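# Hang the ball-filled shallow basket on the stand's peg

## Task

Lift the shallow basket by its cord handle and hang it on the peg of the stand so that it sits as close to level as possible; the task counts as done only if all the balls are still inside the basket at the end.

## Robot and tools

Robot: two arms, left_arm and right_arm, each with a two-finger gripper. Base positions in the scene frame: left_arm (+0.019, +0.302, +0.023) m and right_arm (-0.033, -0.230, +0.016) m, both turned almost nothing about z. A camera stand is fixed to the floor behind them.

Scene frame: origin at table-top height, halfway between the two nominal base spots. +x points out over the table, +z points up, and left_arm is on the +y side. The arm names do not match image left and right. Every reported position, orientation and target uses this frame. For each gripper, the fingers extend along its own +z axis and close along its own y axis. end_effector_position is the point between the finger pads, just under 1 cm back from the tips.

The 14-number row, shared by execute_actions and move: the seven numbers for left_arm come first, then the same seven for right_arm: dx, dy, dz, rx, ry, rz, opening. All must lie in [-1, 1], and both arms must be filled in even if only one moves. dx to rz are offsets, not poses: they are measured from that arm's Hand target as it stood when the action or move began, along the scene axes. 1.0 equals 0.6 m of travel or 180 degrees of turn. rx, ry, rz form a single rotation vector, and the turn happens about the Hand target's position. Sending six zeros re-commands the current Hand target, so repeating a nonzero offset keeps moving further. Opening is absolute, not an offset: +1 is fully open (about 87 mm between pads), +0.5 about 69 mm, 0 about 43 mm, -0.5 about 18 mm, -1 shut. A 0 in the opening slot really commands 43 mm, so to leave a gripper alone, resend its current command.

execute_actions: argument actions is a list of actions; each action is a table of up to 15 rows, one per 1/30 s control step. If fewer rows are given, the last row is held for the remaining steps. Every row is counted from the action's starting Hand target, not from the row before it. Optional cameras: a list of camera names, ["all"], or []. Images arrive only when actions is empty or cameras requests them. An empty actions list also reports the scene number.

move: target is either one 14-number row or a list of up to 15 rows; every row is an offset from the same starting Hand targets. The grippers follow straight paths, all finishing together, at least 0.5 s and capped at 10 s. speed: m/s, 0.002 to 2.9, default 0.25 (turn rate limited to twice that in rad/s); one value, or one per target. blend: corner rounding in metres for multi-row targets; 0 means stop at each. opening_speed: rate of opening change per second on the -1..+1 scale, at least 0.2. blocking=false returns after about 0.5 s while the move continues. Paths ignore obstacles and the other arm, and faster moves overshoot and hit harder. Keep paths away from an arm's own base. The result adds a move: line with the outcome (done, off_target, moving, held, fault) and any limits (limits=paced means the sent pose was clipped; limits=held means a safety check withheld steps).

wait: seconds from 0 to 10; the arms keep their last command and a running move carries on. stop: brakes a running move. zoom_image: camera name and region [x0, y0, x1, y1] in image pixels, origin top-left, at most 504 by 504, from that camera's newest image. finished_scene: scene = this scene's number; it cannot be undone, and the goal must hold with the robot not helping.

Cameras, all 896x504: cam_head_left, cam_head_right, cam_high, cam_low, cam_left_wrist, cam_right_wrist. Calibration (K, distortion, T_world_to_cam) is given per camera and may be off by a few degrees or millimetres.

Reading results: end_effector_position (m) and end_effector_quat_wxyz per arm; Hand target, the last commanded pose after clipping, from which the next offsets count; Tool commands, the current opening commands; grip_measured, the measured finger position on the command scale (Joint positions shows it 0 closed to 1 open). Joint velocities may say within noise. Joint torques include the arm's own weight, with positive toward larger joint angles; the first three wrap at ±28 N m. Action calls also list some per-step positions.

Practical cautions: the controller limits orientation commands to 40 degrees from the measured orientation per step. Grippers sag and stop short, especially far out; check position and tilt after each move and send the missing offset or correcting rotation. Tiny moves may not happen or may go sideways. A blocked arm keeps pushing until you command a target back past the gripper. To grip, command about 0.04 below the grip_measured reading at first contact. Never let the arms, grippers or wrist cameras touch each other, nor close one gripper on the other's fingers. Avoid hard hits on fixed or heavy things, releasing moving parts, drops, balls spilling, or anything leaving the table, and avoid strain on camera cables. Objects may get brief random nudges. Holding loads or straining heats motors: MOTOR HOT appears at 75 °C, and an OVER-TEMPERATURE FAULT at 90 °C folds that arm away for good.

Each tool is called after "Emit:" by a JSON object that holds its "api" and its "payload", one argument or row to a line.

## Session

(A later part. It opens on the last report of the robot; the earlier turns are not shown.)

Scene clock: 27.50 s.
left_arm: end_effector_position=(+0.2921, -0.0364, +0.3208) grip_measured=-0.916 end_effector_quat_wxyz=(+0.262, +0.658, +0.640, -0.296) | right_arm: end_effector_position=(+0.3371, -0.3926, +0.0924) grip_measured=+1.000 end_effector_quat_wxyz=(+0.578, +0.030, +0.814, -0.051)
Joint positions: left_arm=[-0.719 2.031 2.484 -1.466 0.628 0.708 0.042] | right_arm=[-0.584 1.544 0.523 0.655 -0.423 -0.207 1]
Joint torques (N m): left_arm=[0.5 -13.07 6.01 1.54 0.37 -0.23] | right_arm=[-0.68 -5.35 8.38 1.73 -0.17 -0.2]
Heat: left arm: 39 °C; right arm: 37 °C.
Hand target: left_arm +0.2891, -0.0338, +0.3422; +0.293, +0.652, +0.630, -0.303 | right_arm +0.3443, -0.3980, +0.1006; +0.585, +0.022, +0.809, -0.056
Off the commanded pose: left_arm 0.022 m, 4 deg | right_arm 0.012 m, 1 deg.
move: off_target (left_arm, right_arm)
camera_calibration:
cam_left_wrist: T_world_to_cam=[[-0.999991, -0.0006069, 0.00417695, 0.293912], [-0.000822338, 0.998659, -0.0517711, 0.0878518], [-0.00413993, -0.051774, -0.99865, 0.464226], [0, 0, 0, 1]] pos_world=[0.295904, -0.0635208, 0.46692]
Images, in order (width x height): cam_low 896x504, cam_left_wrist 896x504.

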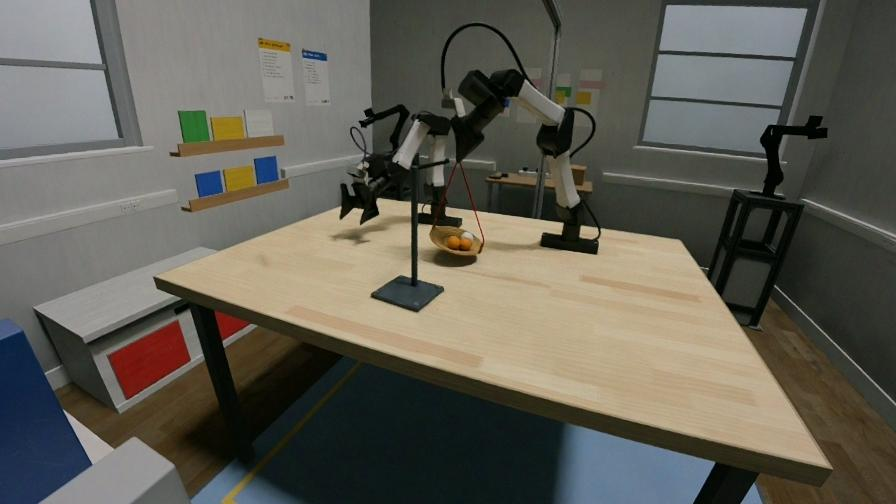

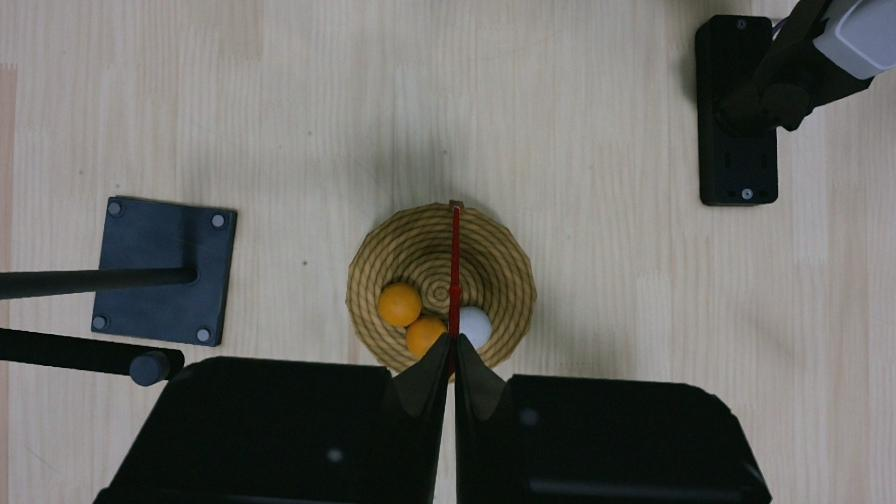

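Emit:
{"api": "move", "payload": {
  "target": [0.0,0.01,0.105,-0.1,0.006,-0.014,-1,0,0,0,0,0,0,1],
  "speed": 0.06,
  "cameras": ["cam_head_left","cam_head_right","cam_low","cam_left_wrist"]
}}

Emit:
{"api": "zoom_image", "payload": {
  "camera": "cam_low",
  "region": [380, 90, 560, 300]
}}

Emit:
{"api": "zoom_image", "payload": {
  "camera": "cam_head_right",
  "region": [400, 80, 580, 330]
}}

Scene clock: 31.43 s.
left_arm: end_effector_position=(+0.2951, -0.0322, +0.3840) grip_measured=-0.916 end_effector_quat_wxyz=(+0.352, +0.611, +0.581, -0.407) | right_arm: end_effector_position=(+0.3371, -0.3926, +0.0924) grip_measured=+1.000 end_effector_quat_wxyz=(+0.578, +0.030, +0.814, -0.051)
Joint positions: left_arm=[-0.6 1.889 2.338 -1.228 0.928 0.623 0.042] | right_arm=[-0.584 1.544 0.523 0.655 -0.423 -0.207 1]
Joint torques (N m): left_arm=[0.47 -11.79 6.27 1.72 0.45 -0.18] | right_arm=[-0.84 -5.45 8.4 1.72 -0.18 -0.18]
Heat: left arm: 39 °C; right arm: 37 °C.
Hand target: left_arm +0.2892, -0.0278, +0.4050; +0.378, +0.609, +0.563, -0.410 | right_arm +0.3443, -0.3980, +0.1006; +0.585, +0.022, +0.809, -0.056
Off the commanded pose: left_arm 0.022 m, 4 deg | right_arm 0.012 m, 1 deg.
move: off_target (left_arm, right_arm)
camera_calibration:
cam_left_wrist: T_world_to_cam=[[-0.999269, 0.0271486, 0.0268971, 0.288582], [0.0154816, 0.931042, -0.364582, 0.200095], [-0.0349402, -0.3639, -0.930783, 0.500636], [0, 0, 0, 1]] pos_world=[0.302766, -0.0119503, 0.531172]
Images, in order (width x height): cam_head_left 896x504, cam_head_right 896x504, cam_low 896x504, cam_left_wrist 896x504.

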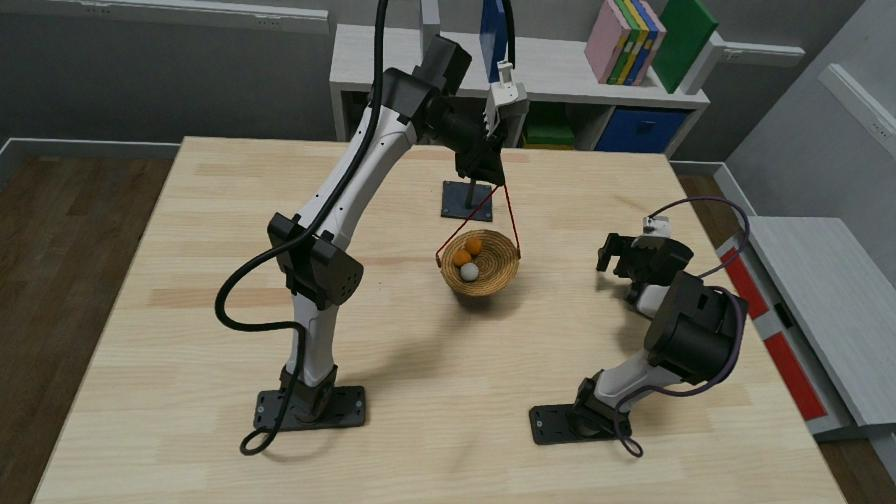

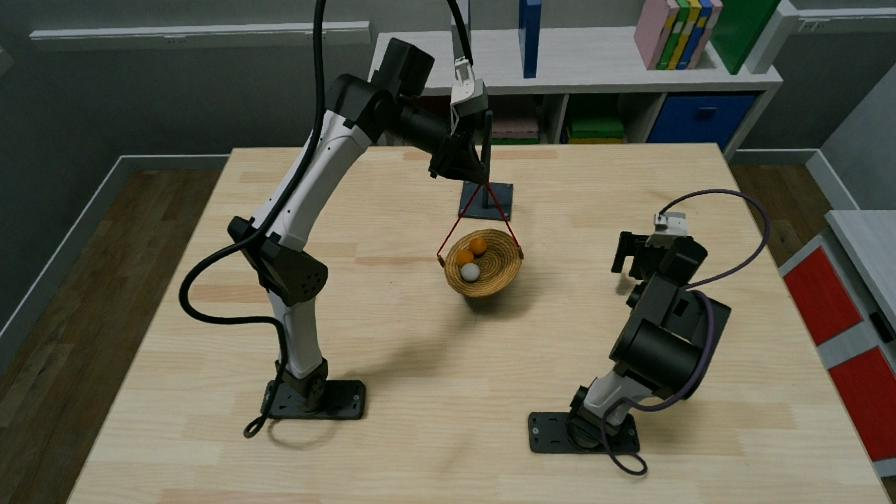

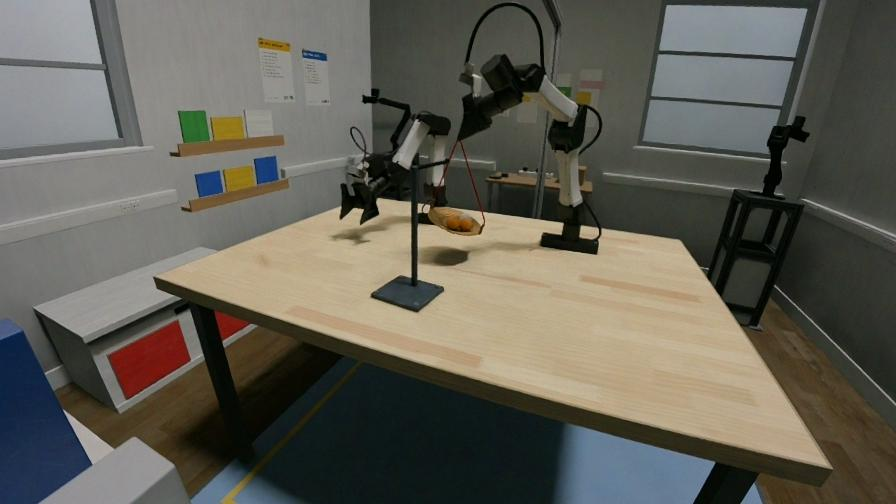

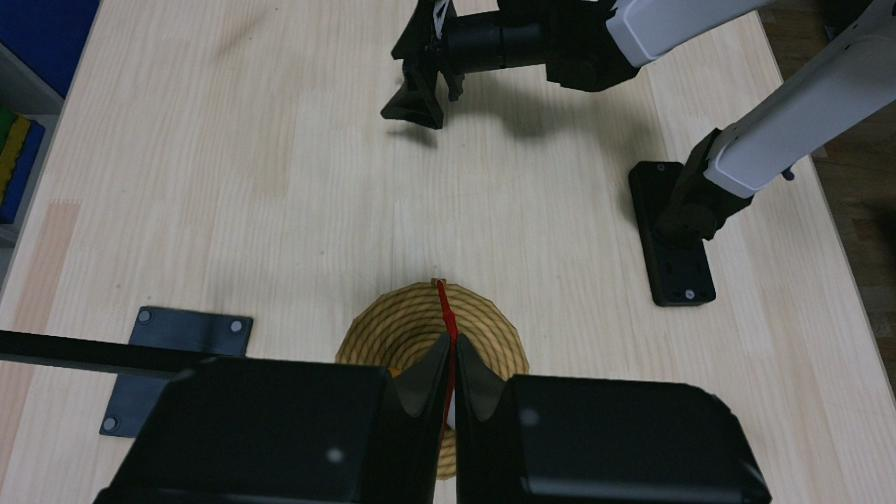

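Scaled by 2.400 from the camera's 896x504 image, which has a finer 1280x720 frame.

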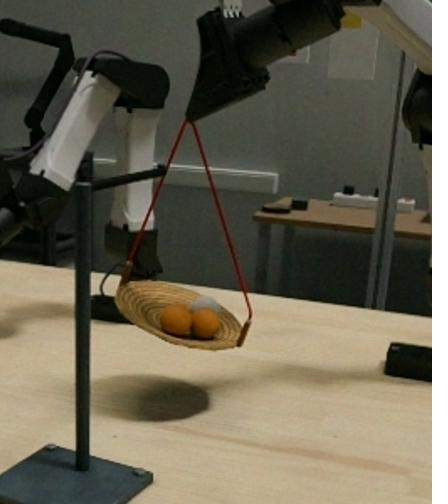

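Scaled by 2.016 from the camera's 896x504 image, which has a finer 1280x720 frame.

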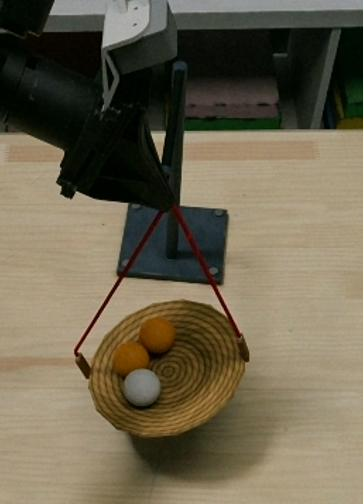

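Emit:
{"api": "move", "payload": {
  "target": [
    [0.03,-0.007,0.025,0,0,0,-1,0,0,0,0,0,0,1],
    [0.235,-0.008,0.025,0,0,0,-1,0,0,0,0,0,0,1]
  ],
  "speed": 0.06,
  "blend": 0.01,
  "cameras": ["cam_head_left","cam_head_right","cam_low"]
}}

Emit:
{"api": "zoom_image", "payload": {
  "camera": "cam_low",
  "region": [360, 90, 540, 300]
}}

Emit:
{"api": "zoom_image", "payload": {
  "camera": "cam_head_right",
  "region": [400, 80, 580, 330]
}}

Emit:
{"api": "zoom_image", "payload": {
  "camera": "cam_head_left",
  "region": [420, 80, 580, 300]
}}

Scene clock: 35.00 s.
left_arm: end_effector_position=(+0.4246, -0.0321, +0.4140) grip_measured=-0.916 end_effector_quat_wxyz=(+0.468, +0.544, +0.556, -0.419) | right_arm: end_effector_position=(+0.3371, -0.3926, +0.0924) grip_measured=+1.000 end_effector_quat_wxyz=(+0.578, +0.030, +0.814, -0.051)
Joint positions: left_arm=[-0.427 2.265 2.84 -1.013 1.052 0.43 0.042] | right_arm=[-0.584 1.544 0.523 0.655 -0.423 -0.207 1]
Joint torques (N m): left_arm=[0.39 -8.99 9.1 1.94 0.29 -0.2] | right_arm=[-0.8 -5.27 8.39 1.72 -0.16 -0.17]
Heat: left arm: 39 °C; right arm: 37 °C.
Hand target: left_arm +0.4301, -0.0326, +0.4203; +0.378, +0.609, +0.563, -0.410 | right_arm +0.3443, -0.3980, +0.1006; +0.585, +0.022, +0.809, -0.056
Off the commanded pose: left_arm 0.008 m, 13 deg | right_arm 0.012 m, 1 deg.
elbow stopped short (left arm): the move would have taken joint 3 (elbow) straighter than the controller allows.
move: off_target (left_arm, right_arm)
Images, in order (width x height): cam_head_left 896x504, cam_head_right 896x504, cam_low 896x504.

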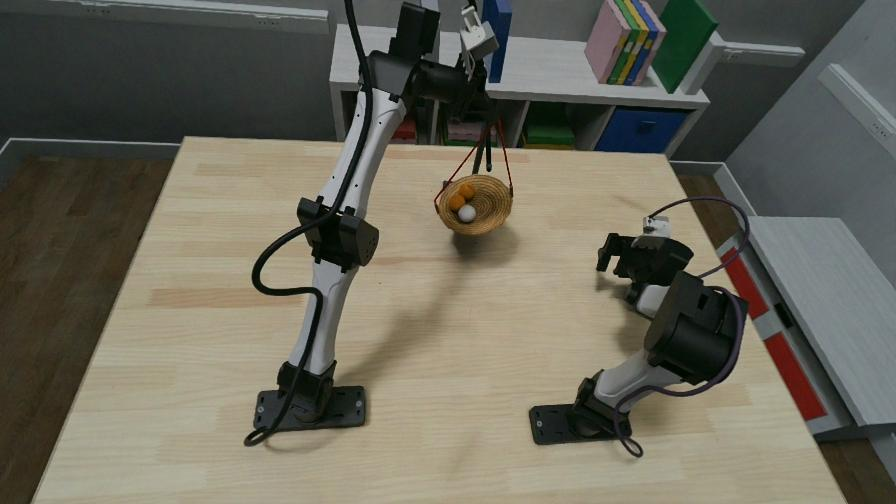

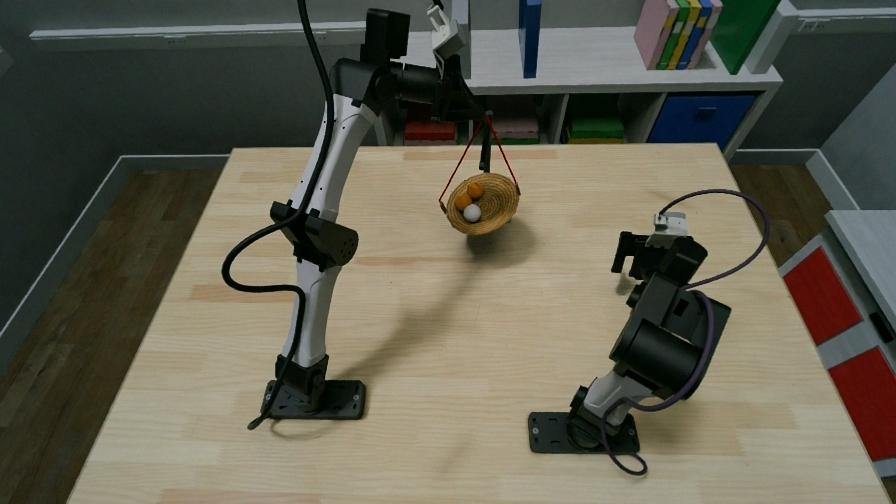

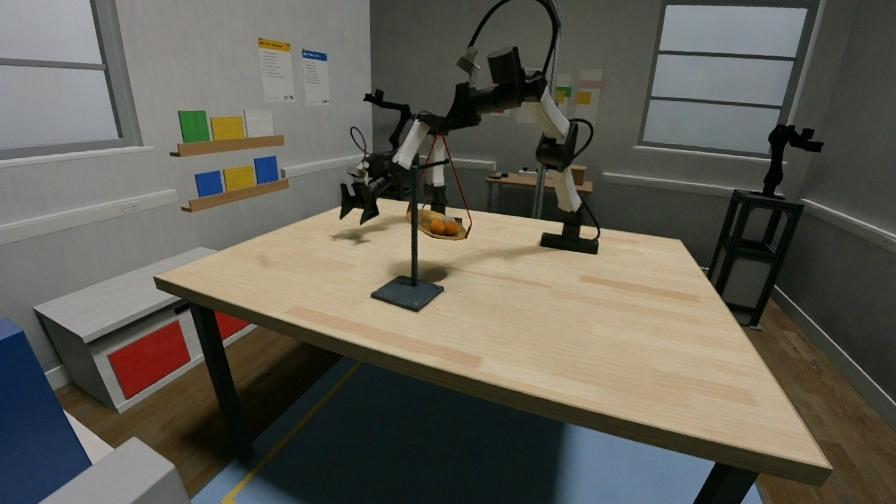

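Scaled by 2.400 from the camera's 896x504 image, which has a finer 1280x720 frame.

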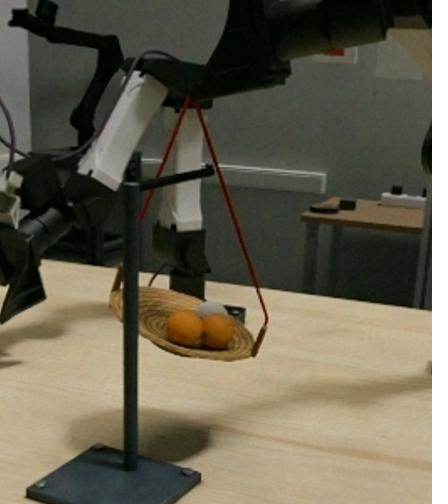

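Scaled by 2.016 from the camera's 896x504 image, which has a finer 1280x720 frame.

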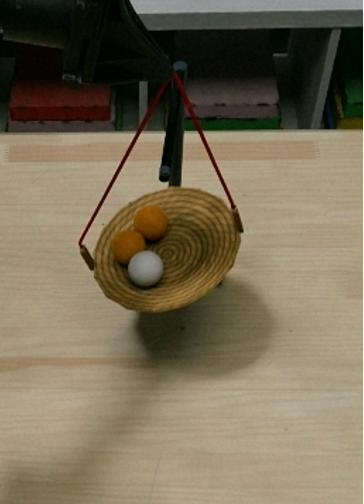

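Scaled by 2.291 from the camera's 896x504 image, which has a finer 1280x720 frame.

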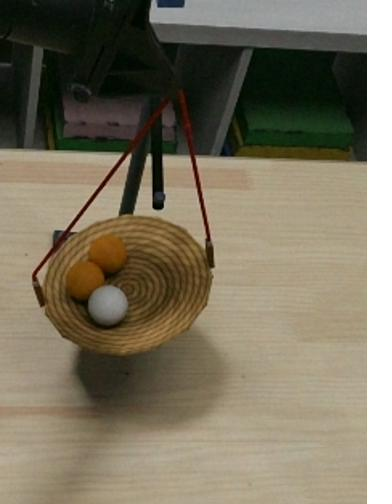

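Emit:
{"api": "move", "payload": {
  "target": [0.005,-0.006,-0.105,0,0,0,-1,0,0,0,0,0,0,1],
  "speed": 0.05,
  "cameras": ["cam_head_left","cam_head_right","cam_low"]
}}

Emit:
{"api": "zoom_image", "payload": {
  "camera": "cam_low",
  "region": [380, 110, 520, 270]
}}

Emit:
{"api": "zoom_image", "payload": {
  "camera": "cam_head_right",
  "region": [440, 90, 540, 210]
}}

Emit:
{"api": "zoom_image", "payload": {
  "camera": "cam_head_left",
  "region": [440, 90, 540, 210]
}}

Scene clock: 38.17 s.
left_arm: end_effector_position=(+0.4312, -0.0319, +0.3559) grip_measured=-0.916 end_effector_quat_wxyz=(+0.418, +0.572, +0.572, -0.414) | right_arm: end_effector_position=(+0.3371, -0.3926, +0.0924) grip_measured=+1.000 end_effector_quat_wxyz=(+0.578, +0.030, +0.814, -0.051)
Joint positions: left_arm=[-0.427 2.342 2.84 -1.169 1.055 0.61 0.042] | right_arm=[-0.584 1.544 0.523 0.655 -0.423 -0.207 1]
Joint torques (N m): left_arm=[-0.81 -9.76 9.35 1.55 0.23 0.12] | right_arm=[-0.8 -5.39 8.38 1.69 -0.15 -0.18]
Heat: left arm: 40 °C; right arm: 38 °C.
Hand target: left_arm +0.4331, -0.0362, +0.3572; +0.378, +0.610, +0.563, -0.410 | right_arm +0.3443, -0.3980, +0.1006; +0.585, +0.022, +0.809, -0.056
Off the commanded pose: left_arm 0.005 m, 6 deg | right_arm 0.012 m, 1 deg.
elbow stopped short (left arm): the move would have taken joint 3 (elbow) straighter than the controller allows.
move: off_target (left_arm, right_arm)
Images, in order (width x height): cam_head_left 896x504, cam_head_right 896x504, cam_low 896x504.

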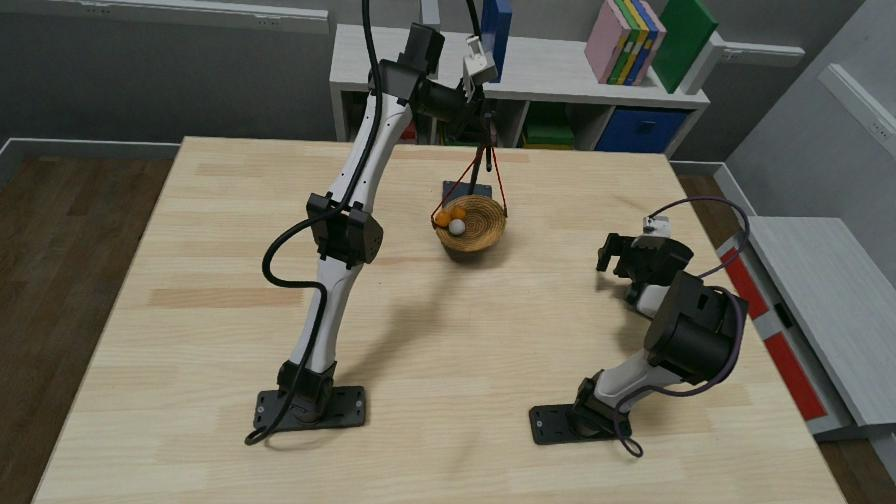

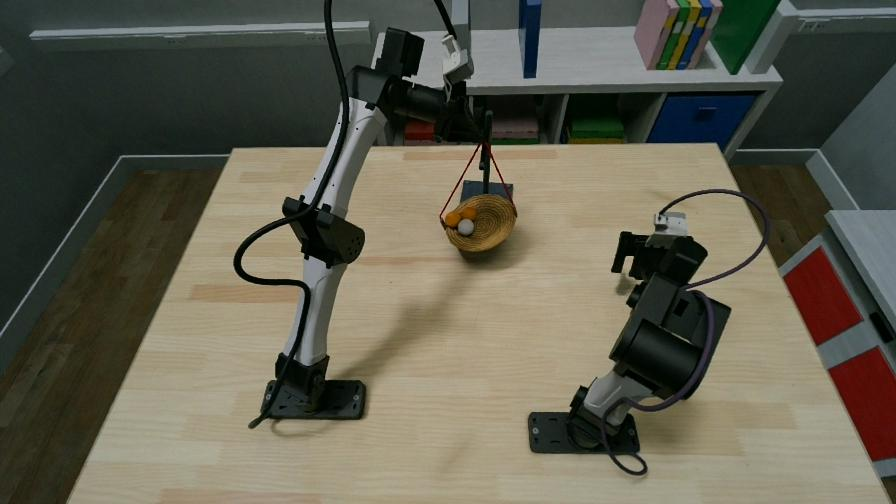

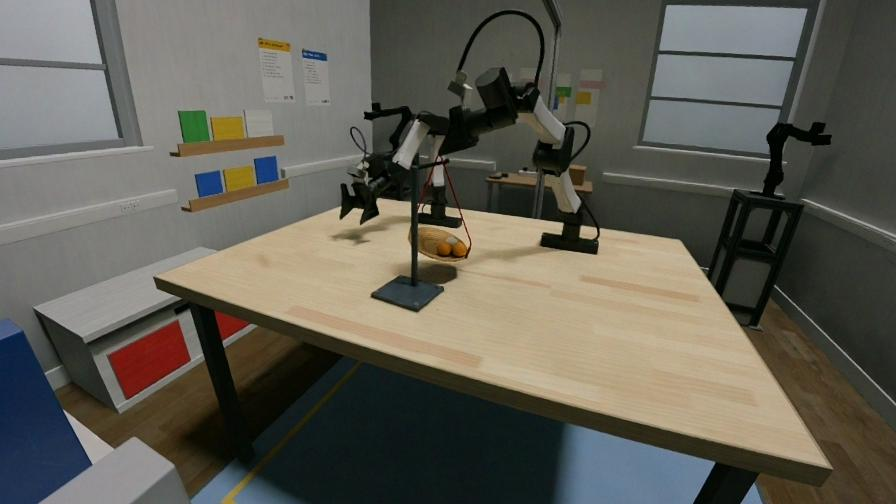

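Scaled by 3.150 from the camera's 896x504 image, which has a finer 1280x720 frame.

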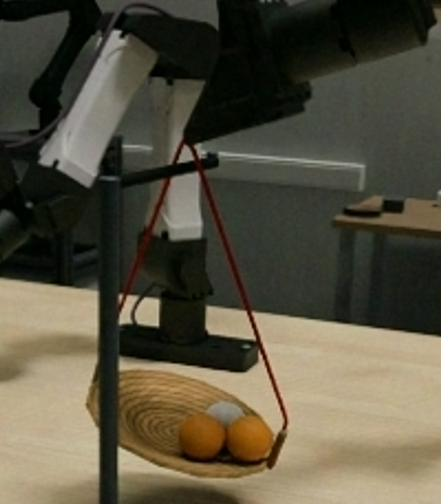

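Scaled by 4.200 from the camera's 896x504 image, which has a finer 1280x720 frame.

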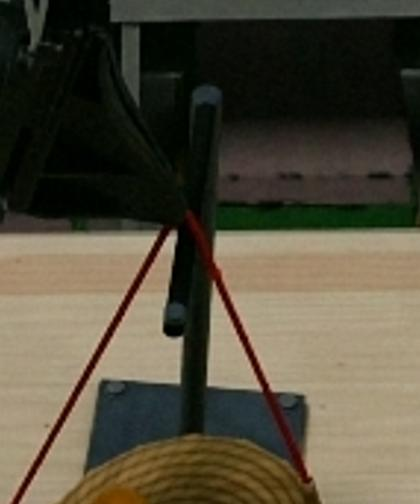

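Scaled by 4.200 from the camera's 896x504 image, which has a finer 1280x720 frame.

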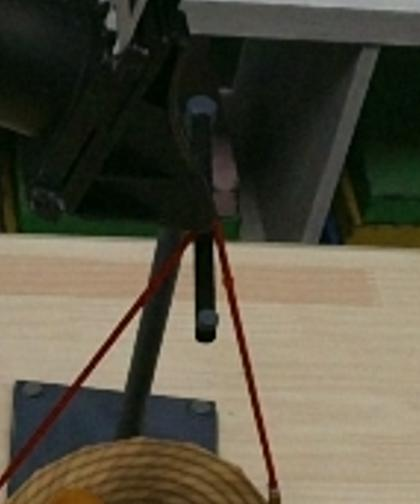

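Emit:
{"api": "move", "payload": {
  "target": [-0.005,-0.02,-0.045,0,0,0,-1,0,0,0,0,0,0,1],
  "speed": 0.03,
  "cameras": ["cam_head_left","cam_head_right","cam_low"]
}}

Emit:
{"api": "zoom_image", "payload": {
  "camera": "cam_low",
  "region": [380, 110, 520, 270]
}}

Emit:
{"api": "zoom_image", "payload": {
  "camera": "cam_head_right",
  "region": [440, 90, 540, 210]
}}

Emit:
{"api": "zoom_image", "payload": {
  "camera": "cam_head_left",
  "region": [440, 90, 540, 210]
}}

Scene clock: 40.50 s.
left_arm: end_effector_position=(+0.4308, -0.0370, +0.3435) grip_measured=-0.916 end_effector_quat_wxyz=(+0.412, +0.587, +0.565, -0.408) | right_arm: end_effector_position=(+0.3371, -0.3926, +0.0924) grip_measured=+1.000 end_effector_quat_wxyz=(+0.578, +0.030, +0.814, -0.051)
Joint positions: left_arm=[-0.44 2.365 2.85 -1.199 1.047 0.669 0.042] | right_arm=[-0.584 1.544 0.523 0.655 -0.423 -0.207 1]
Joint torques (N m): left_arm=[-2.43 -8.36 8.31 1.34 0.14 0.14] | right_arm=[-0.85 -5.37 8.51 1.71 -0.18 -0.16]
Heat: left arm: 40 °C; right arm: 38 °C.
Hand target: left_arm +0.4301, -0.0482, +0.3301; +0.378, +0.609, +0.563, -0.410 | right_arm +0.3443, -0.3980, +0.1006; +0.585, +0.022, +0.809, -0.056
Off the commanded pose: left_arm 0.017 m, 5 deg | right_arm 0.012 m, 1 deg.
elbow stopped short (left arm): the move would have taken joint 3 (elbow) straighter than the controller allows.
move: off_target (left_arm, right_arm)
Images, in order (width x height): cam_head_left 896x504, cam_head_right 896x504, cam_low 896x504.

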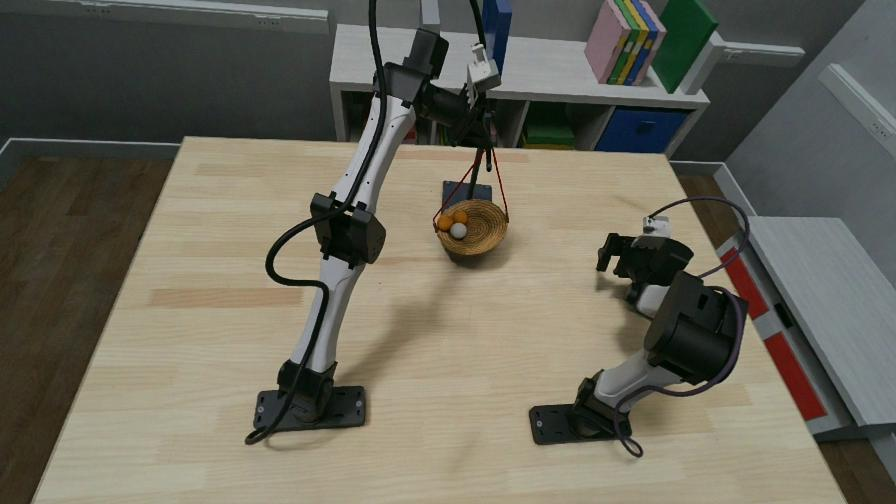

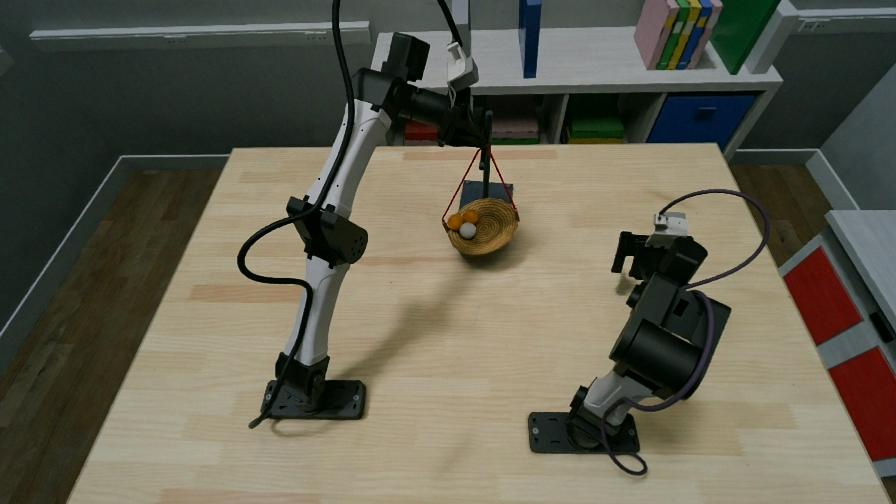

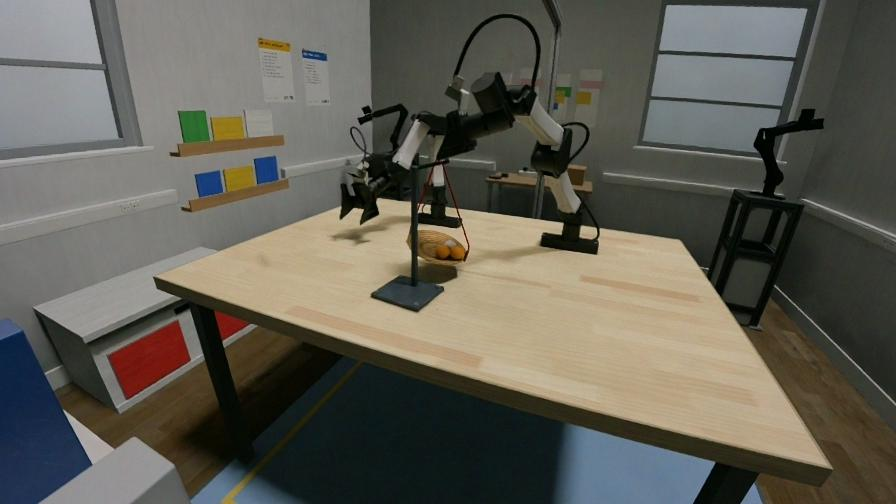

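Scaled by 3.150 from the camera's 896x504 image, which has a finer 1280x720 frame.

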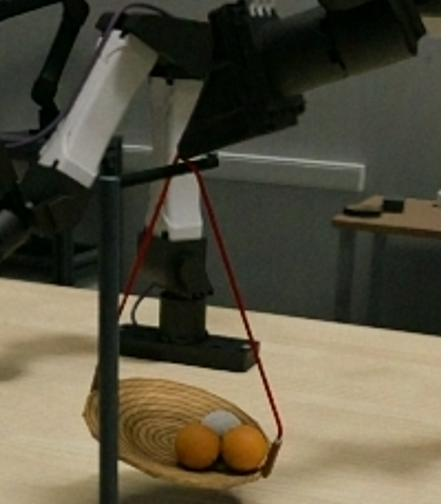

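Scaled by 4.200 from the camera's 896x504 image, which has a finer 1280x720 frame.

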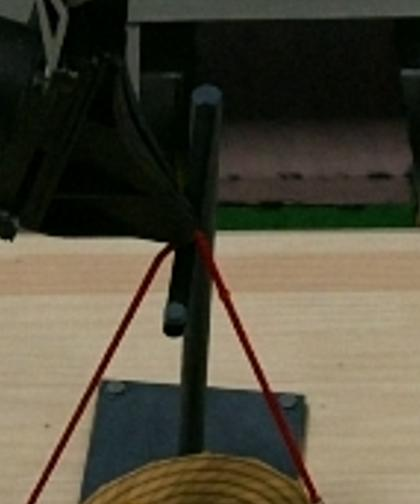

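Scaled by 4.200 from the camera's 896x504 image, which has a finer 1280x720 frame.

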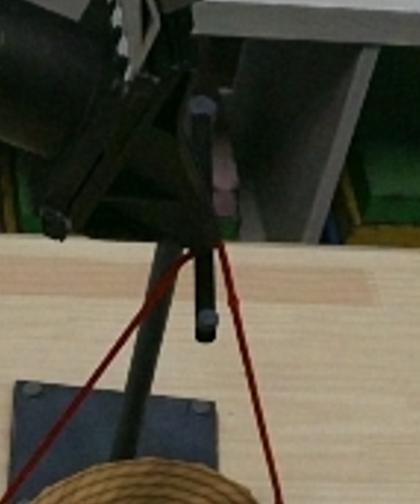

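Emit:
{"api": "move", "payload": {
  "target": [0,-0.02,-0.017,0,0,0,-1,0,0,0,0,0,0,1],
  "speed": 0.03,
  "cameras": ["cam_head_left","cam_head_right","cam_low"]
}}

Emit:
{"api": "zoom_image", "payload": {
  "camera": "cam_low",
  "region": [380, 110, 520, 270]
}}

Emit:
{"api": "zoom_image", "payload": {
  "camera": "cam_head_right",
  "region": [440, 90, 540, 210]
}}

Scene clock: 42.23 s.
left_arm: end_effector_position=(+0.4272, -0.0528, +0.3394) grip_measured=-0.916 end_effector_quat_wxyz=(+0.412, +0.598, +0.553, -0.409) | right_arm: end_effector_position=(+0.3371, -0.3926, +0.0924) grip_measured=+1.000 end_effector_quat_wxyz=(+0.578, +0.030, +0.814, -0.051)
Joint positions: left_arm=[-0.472 2.385 2.861 -1.176 1.04 0.671 0.042] | right_arm=[-0.584 1.544 0.523 0.655 -0.423 -0.207 1]
Joint torques (N m): left_arm=[-1.58 -8.27 7.25 1.29 0.03 0.02] | right_arm=[-0.77 -5.35 8.32 1.72 -0.16 -0.2]
Heat: left arm: 40 °C; right arm: 38 °C.
Hand target: left_arm +0.4301, -0.0602, +0.3200; +0.378, +0.609, +0.563, -0.410 | right_arm +0.3443, -0.3980, +0.1006; +0.585, +0.022, +0.809, -0.056
Off the commanded pose: left_arm 0.021 m, 4 deg | right_arm 0.012 m, 1 deg.
elbow stopped short (left arm): the move would have taken joint 3 (elbow) straighter than the controller allows.
move: off_target (left_arm, right_arm)
Images, in order (width x height): cam_head_left 896x504, cam_head_right 896x504, cam_low 896x504.

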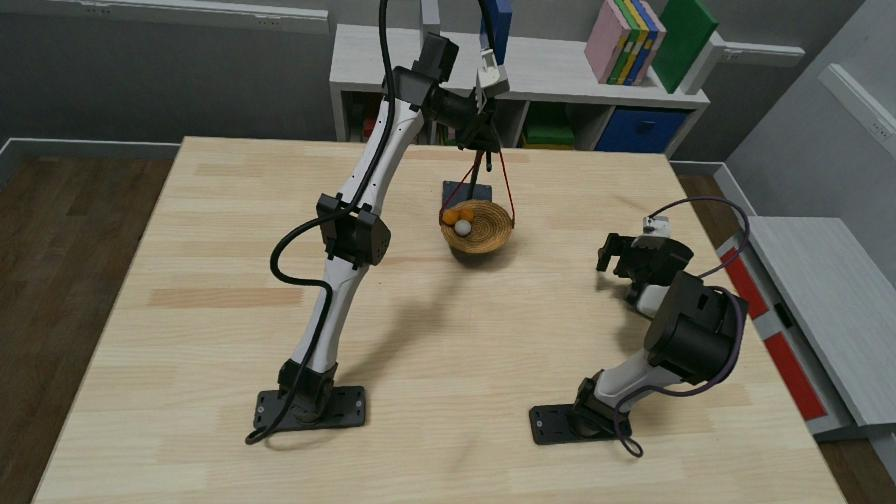

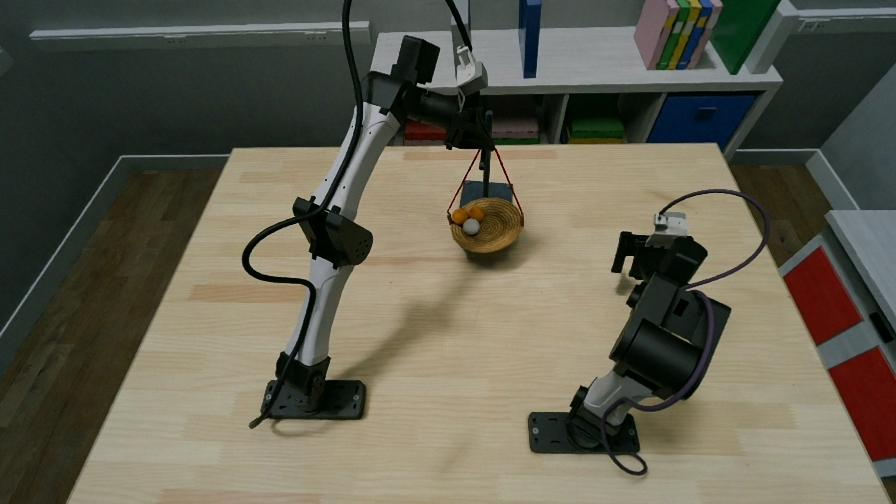

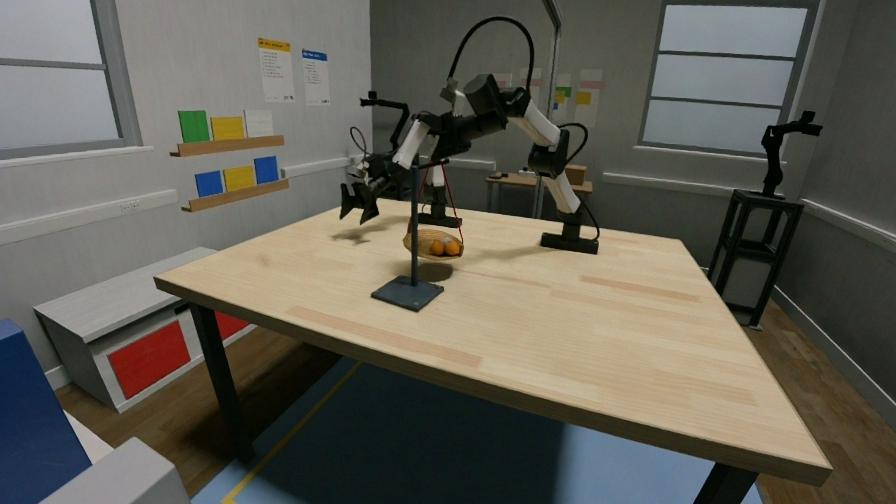

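Scaled by 3.150 from the camera's 896x504 image, which has a finer 1280x720 frame.

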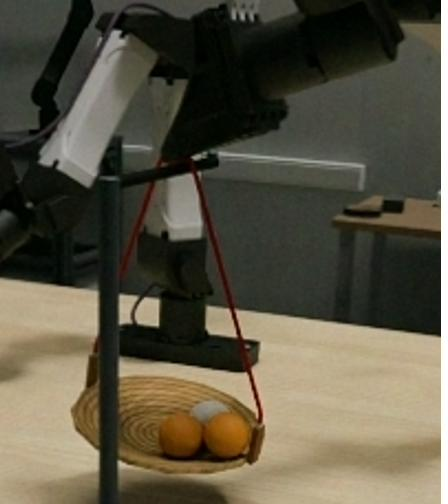

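Scaled by 4.200 from the camera's 896x504 image, which has a finer 1280x720 frame.

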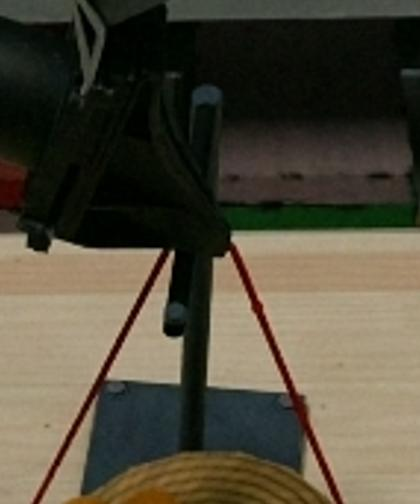

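Emit:
{"api": "zoom_image", "payload": {
  "camera": "cam_head_right",
  "region": [430, 140, 550, 260]
}}

Emit:
{"api": "zoom_image", "payload": {
  "camera": "cam_head_left",
  "region": [420, 140, 540, 260]
}}

Emit:
{"api": "zoom_image", "payload": {
  "camera": "cam_low",
  "region": [390, 140, 490, 290]
}}

Scaled by 4.200 from the camera's 896x504 image, which has a finer 1280x720 frame.

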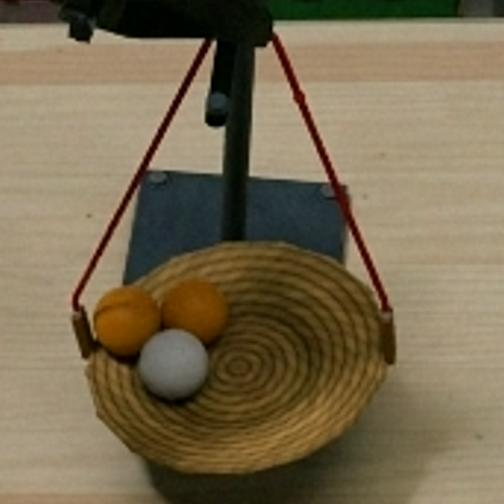

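Scaled by 4.200 from the camera's 896x504 image, which has a finer 1280x720 frame.

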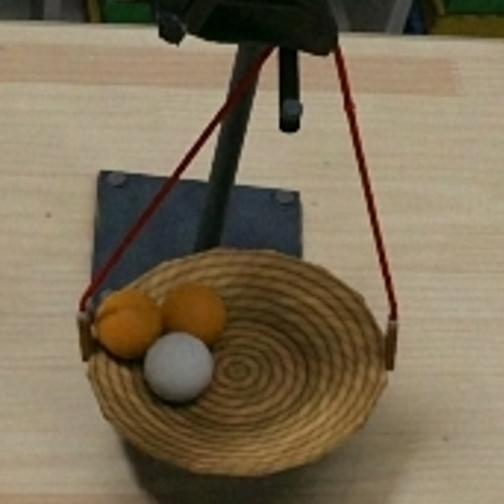

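Scaled by 3.360 from the camera's 896x504 image, which has a finer 1280x720 frame.

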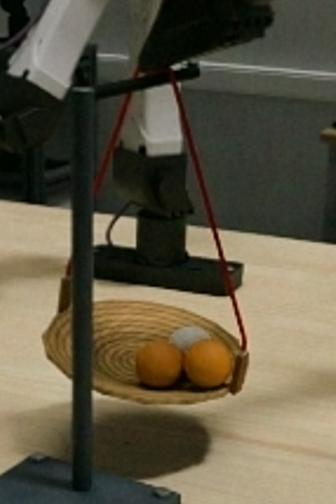

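Emit:
{"api": "move", "payload": {
  "target": [0,0.008,-0.03,0,0,0,-1,0,0,0,0,0,0,1],
  "speed": 0.03,
  "cameras": ["cam_head_left","cam_head_right","cam_low"]
}}

Emit:
{"api": "zoom_image", "payload": {
  "camera": "cam_low",
  "region": [390, 140, 490, 290]
}}

Emit:
{"api": "zoom_image", "payload": {
  "camera": "cam_head_right",
  "region": [430, 120, 550, 240]
}}

Emit:
{"api": "zoom_image", "payload": {
  "camera": "cam_head_left",
  "region": [420, 120, 540, 240]
}}

Scene clock: 43.97 s.
left_arm: end_effector_position=(+0.4283, -0.0555, +0.3359) grip_measured=-0.916 end_effector_quat_wxyz=(+0.419, +0.613, +0.530, -0.409) | right_arm: end_effector_position=(+0.3371, -0.3926, +0.0924) grip_measured=+1.000 end_effector_quat_wxyz=(+0.578, +0.030, +0.814, -0.051)
Joint positions: left_arm=[-0.472 2.385 2.836 -1.16 1.066 0.729 0.042] | right_arm=[-0.584 1.544 0.523 0.655 -0.423 -0.207 1]
Joint torques (N m): left_arm=[-0.99 -9.01 3.84 0.92 -0.21 0.06] | right_arm=[-0.81 -5.29 8.39 1.71 -0.17 -0.19]
Heat: left arm: 40 °C; right arm: 38 °C.
Hand target: left_arm +0.4301, -0.0554, +0.3020; +0.378, +0.609, +0.563, -0.411 | right_arm +0.3443, -0.3980, +0.1006; +0.585, +0.022, +0.809, -0.056
Off the commanded pose: left_arm 0.034 m, 6 deg | right_arm 0.012 m, 1 deg.
move: off_target (left_arm, right_arm)
Images, in order (width x height): cam_head_left 896x504, cam_head_right 896x504, cam_low 896x504.

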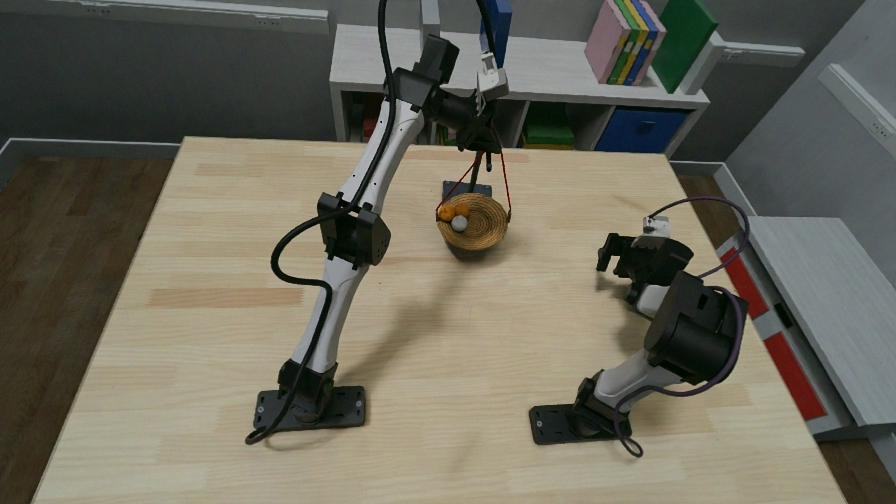

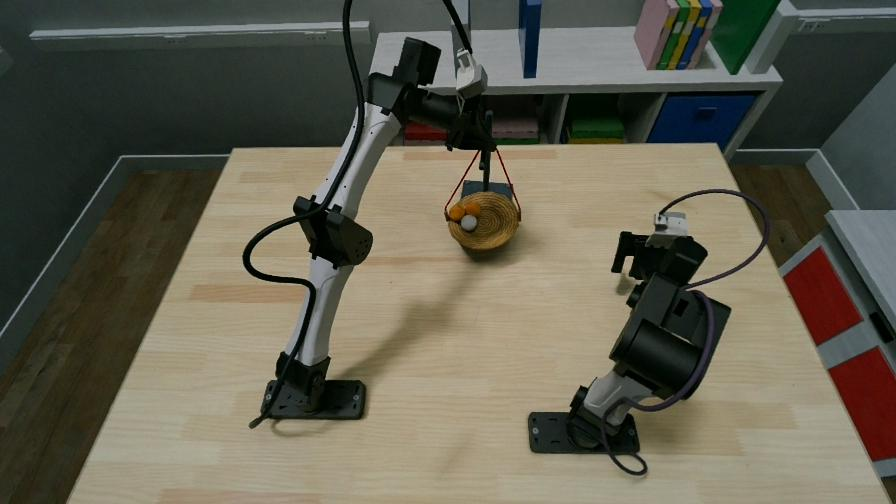

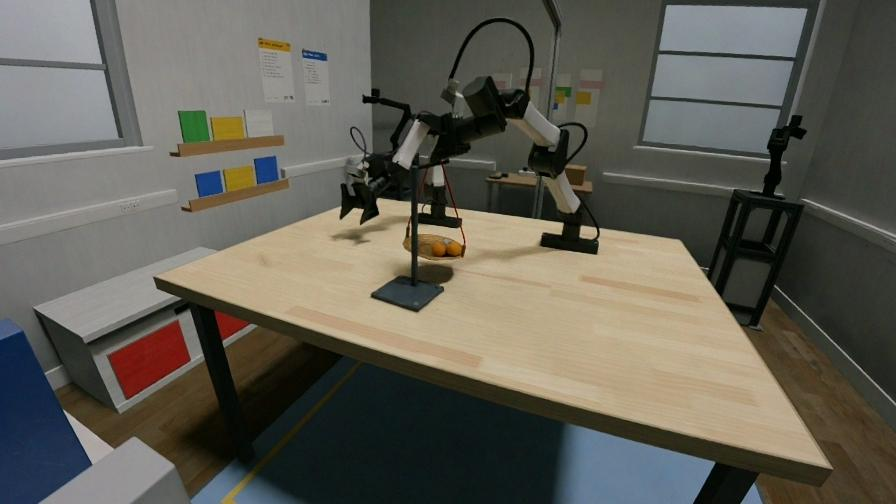

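Scaled by 3.360 from the camera's 896x504 image, which has a finer 1280x720 frame.

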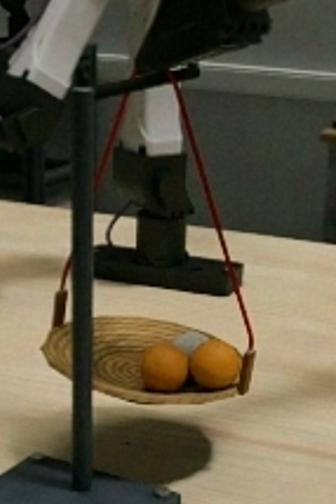

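Scaled by 4.200 from the camera's 896x504 image, which has a finer 1280x720 frame.

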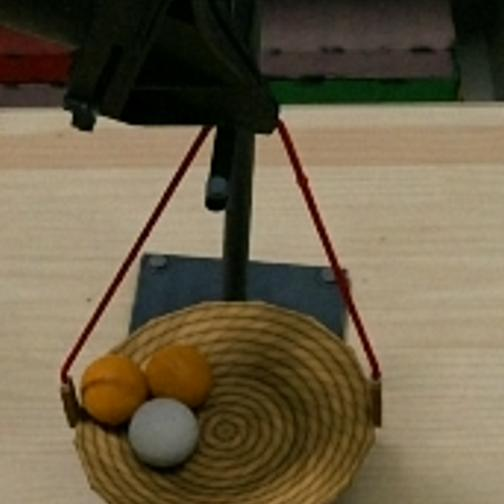

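Scaled by 4.200 from the camera's 896x504 image, which has a finer 1280x720 frame.

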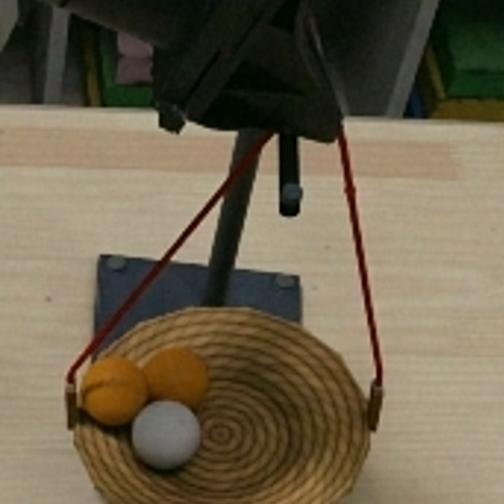

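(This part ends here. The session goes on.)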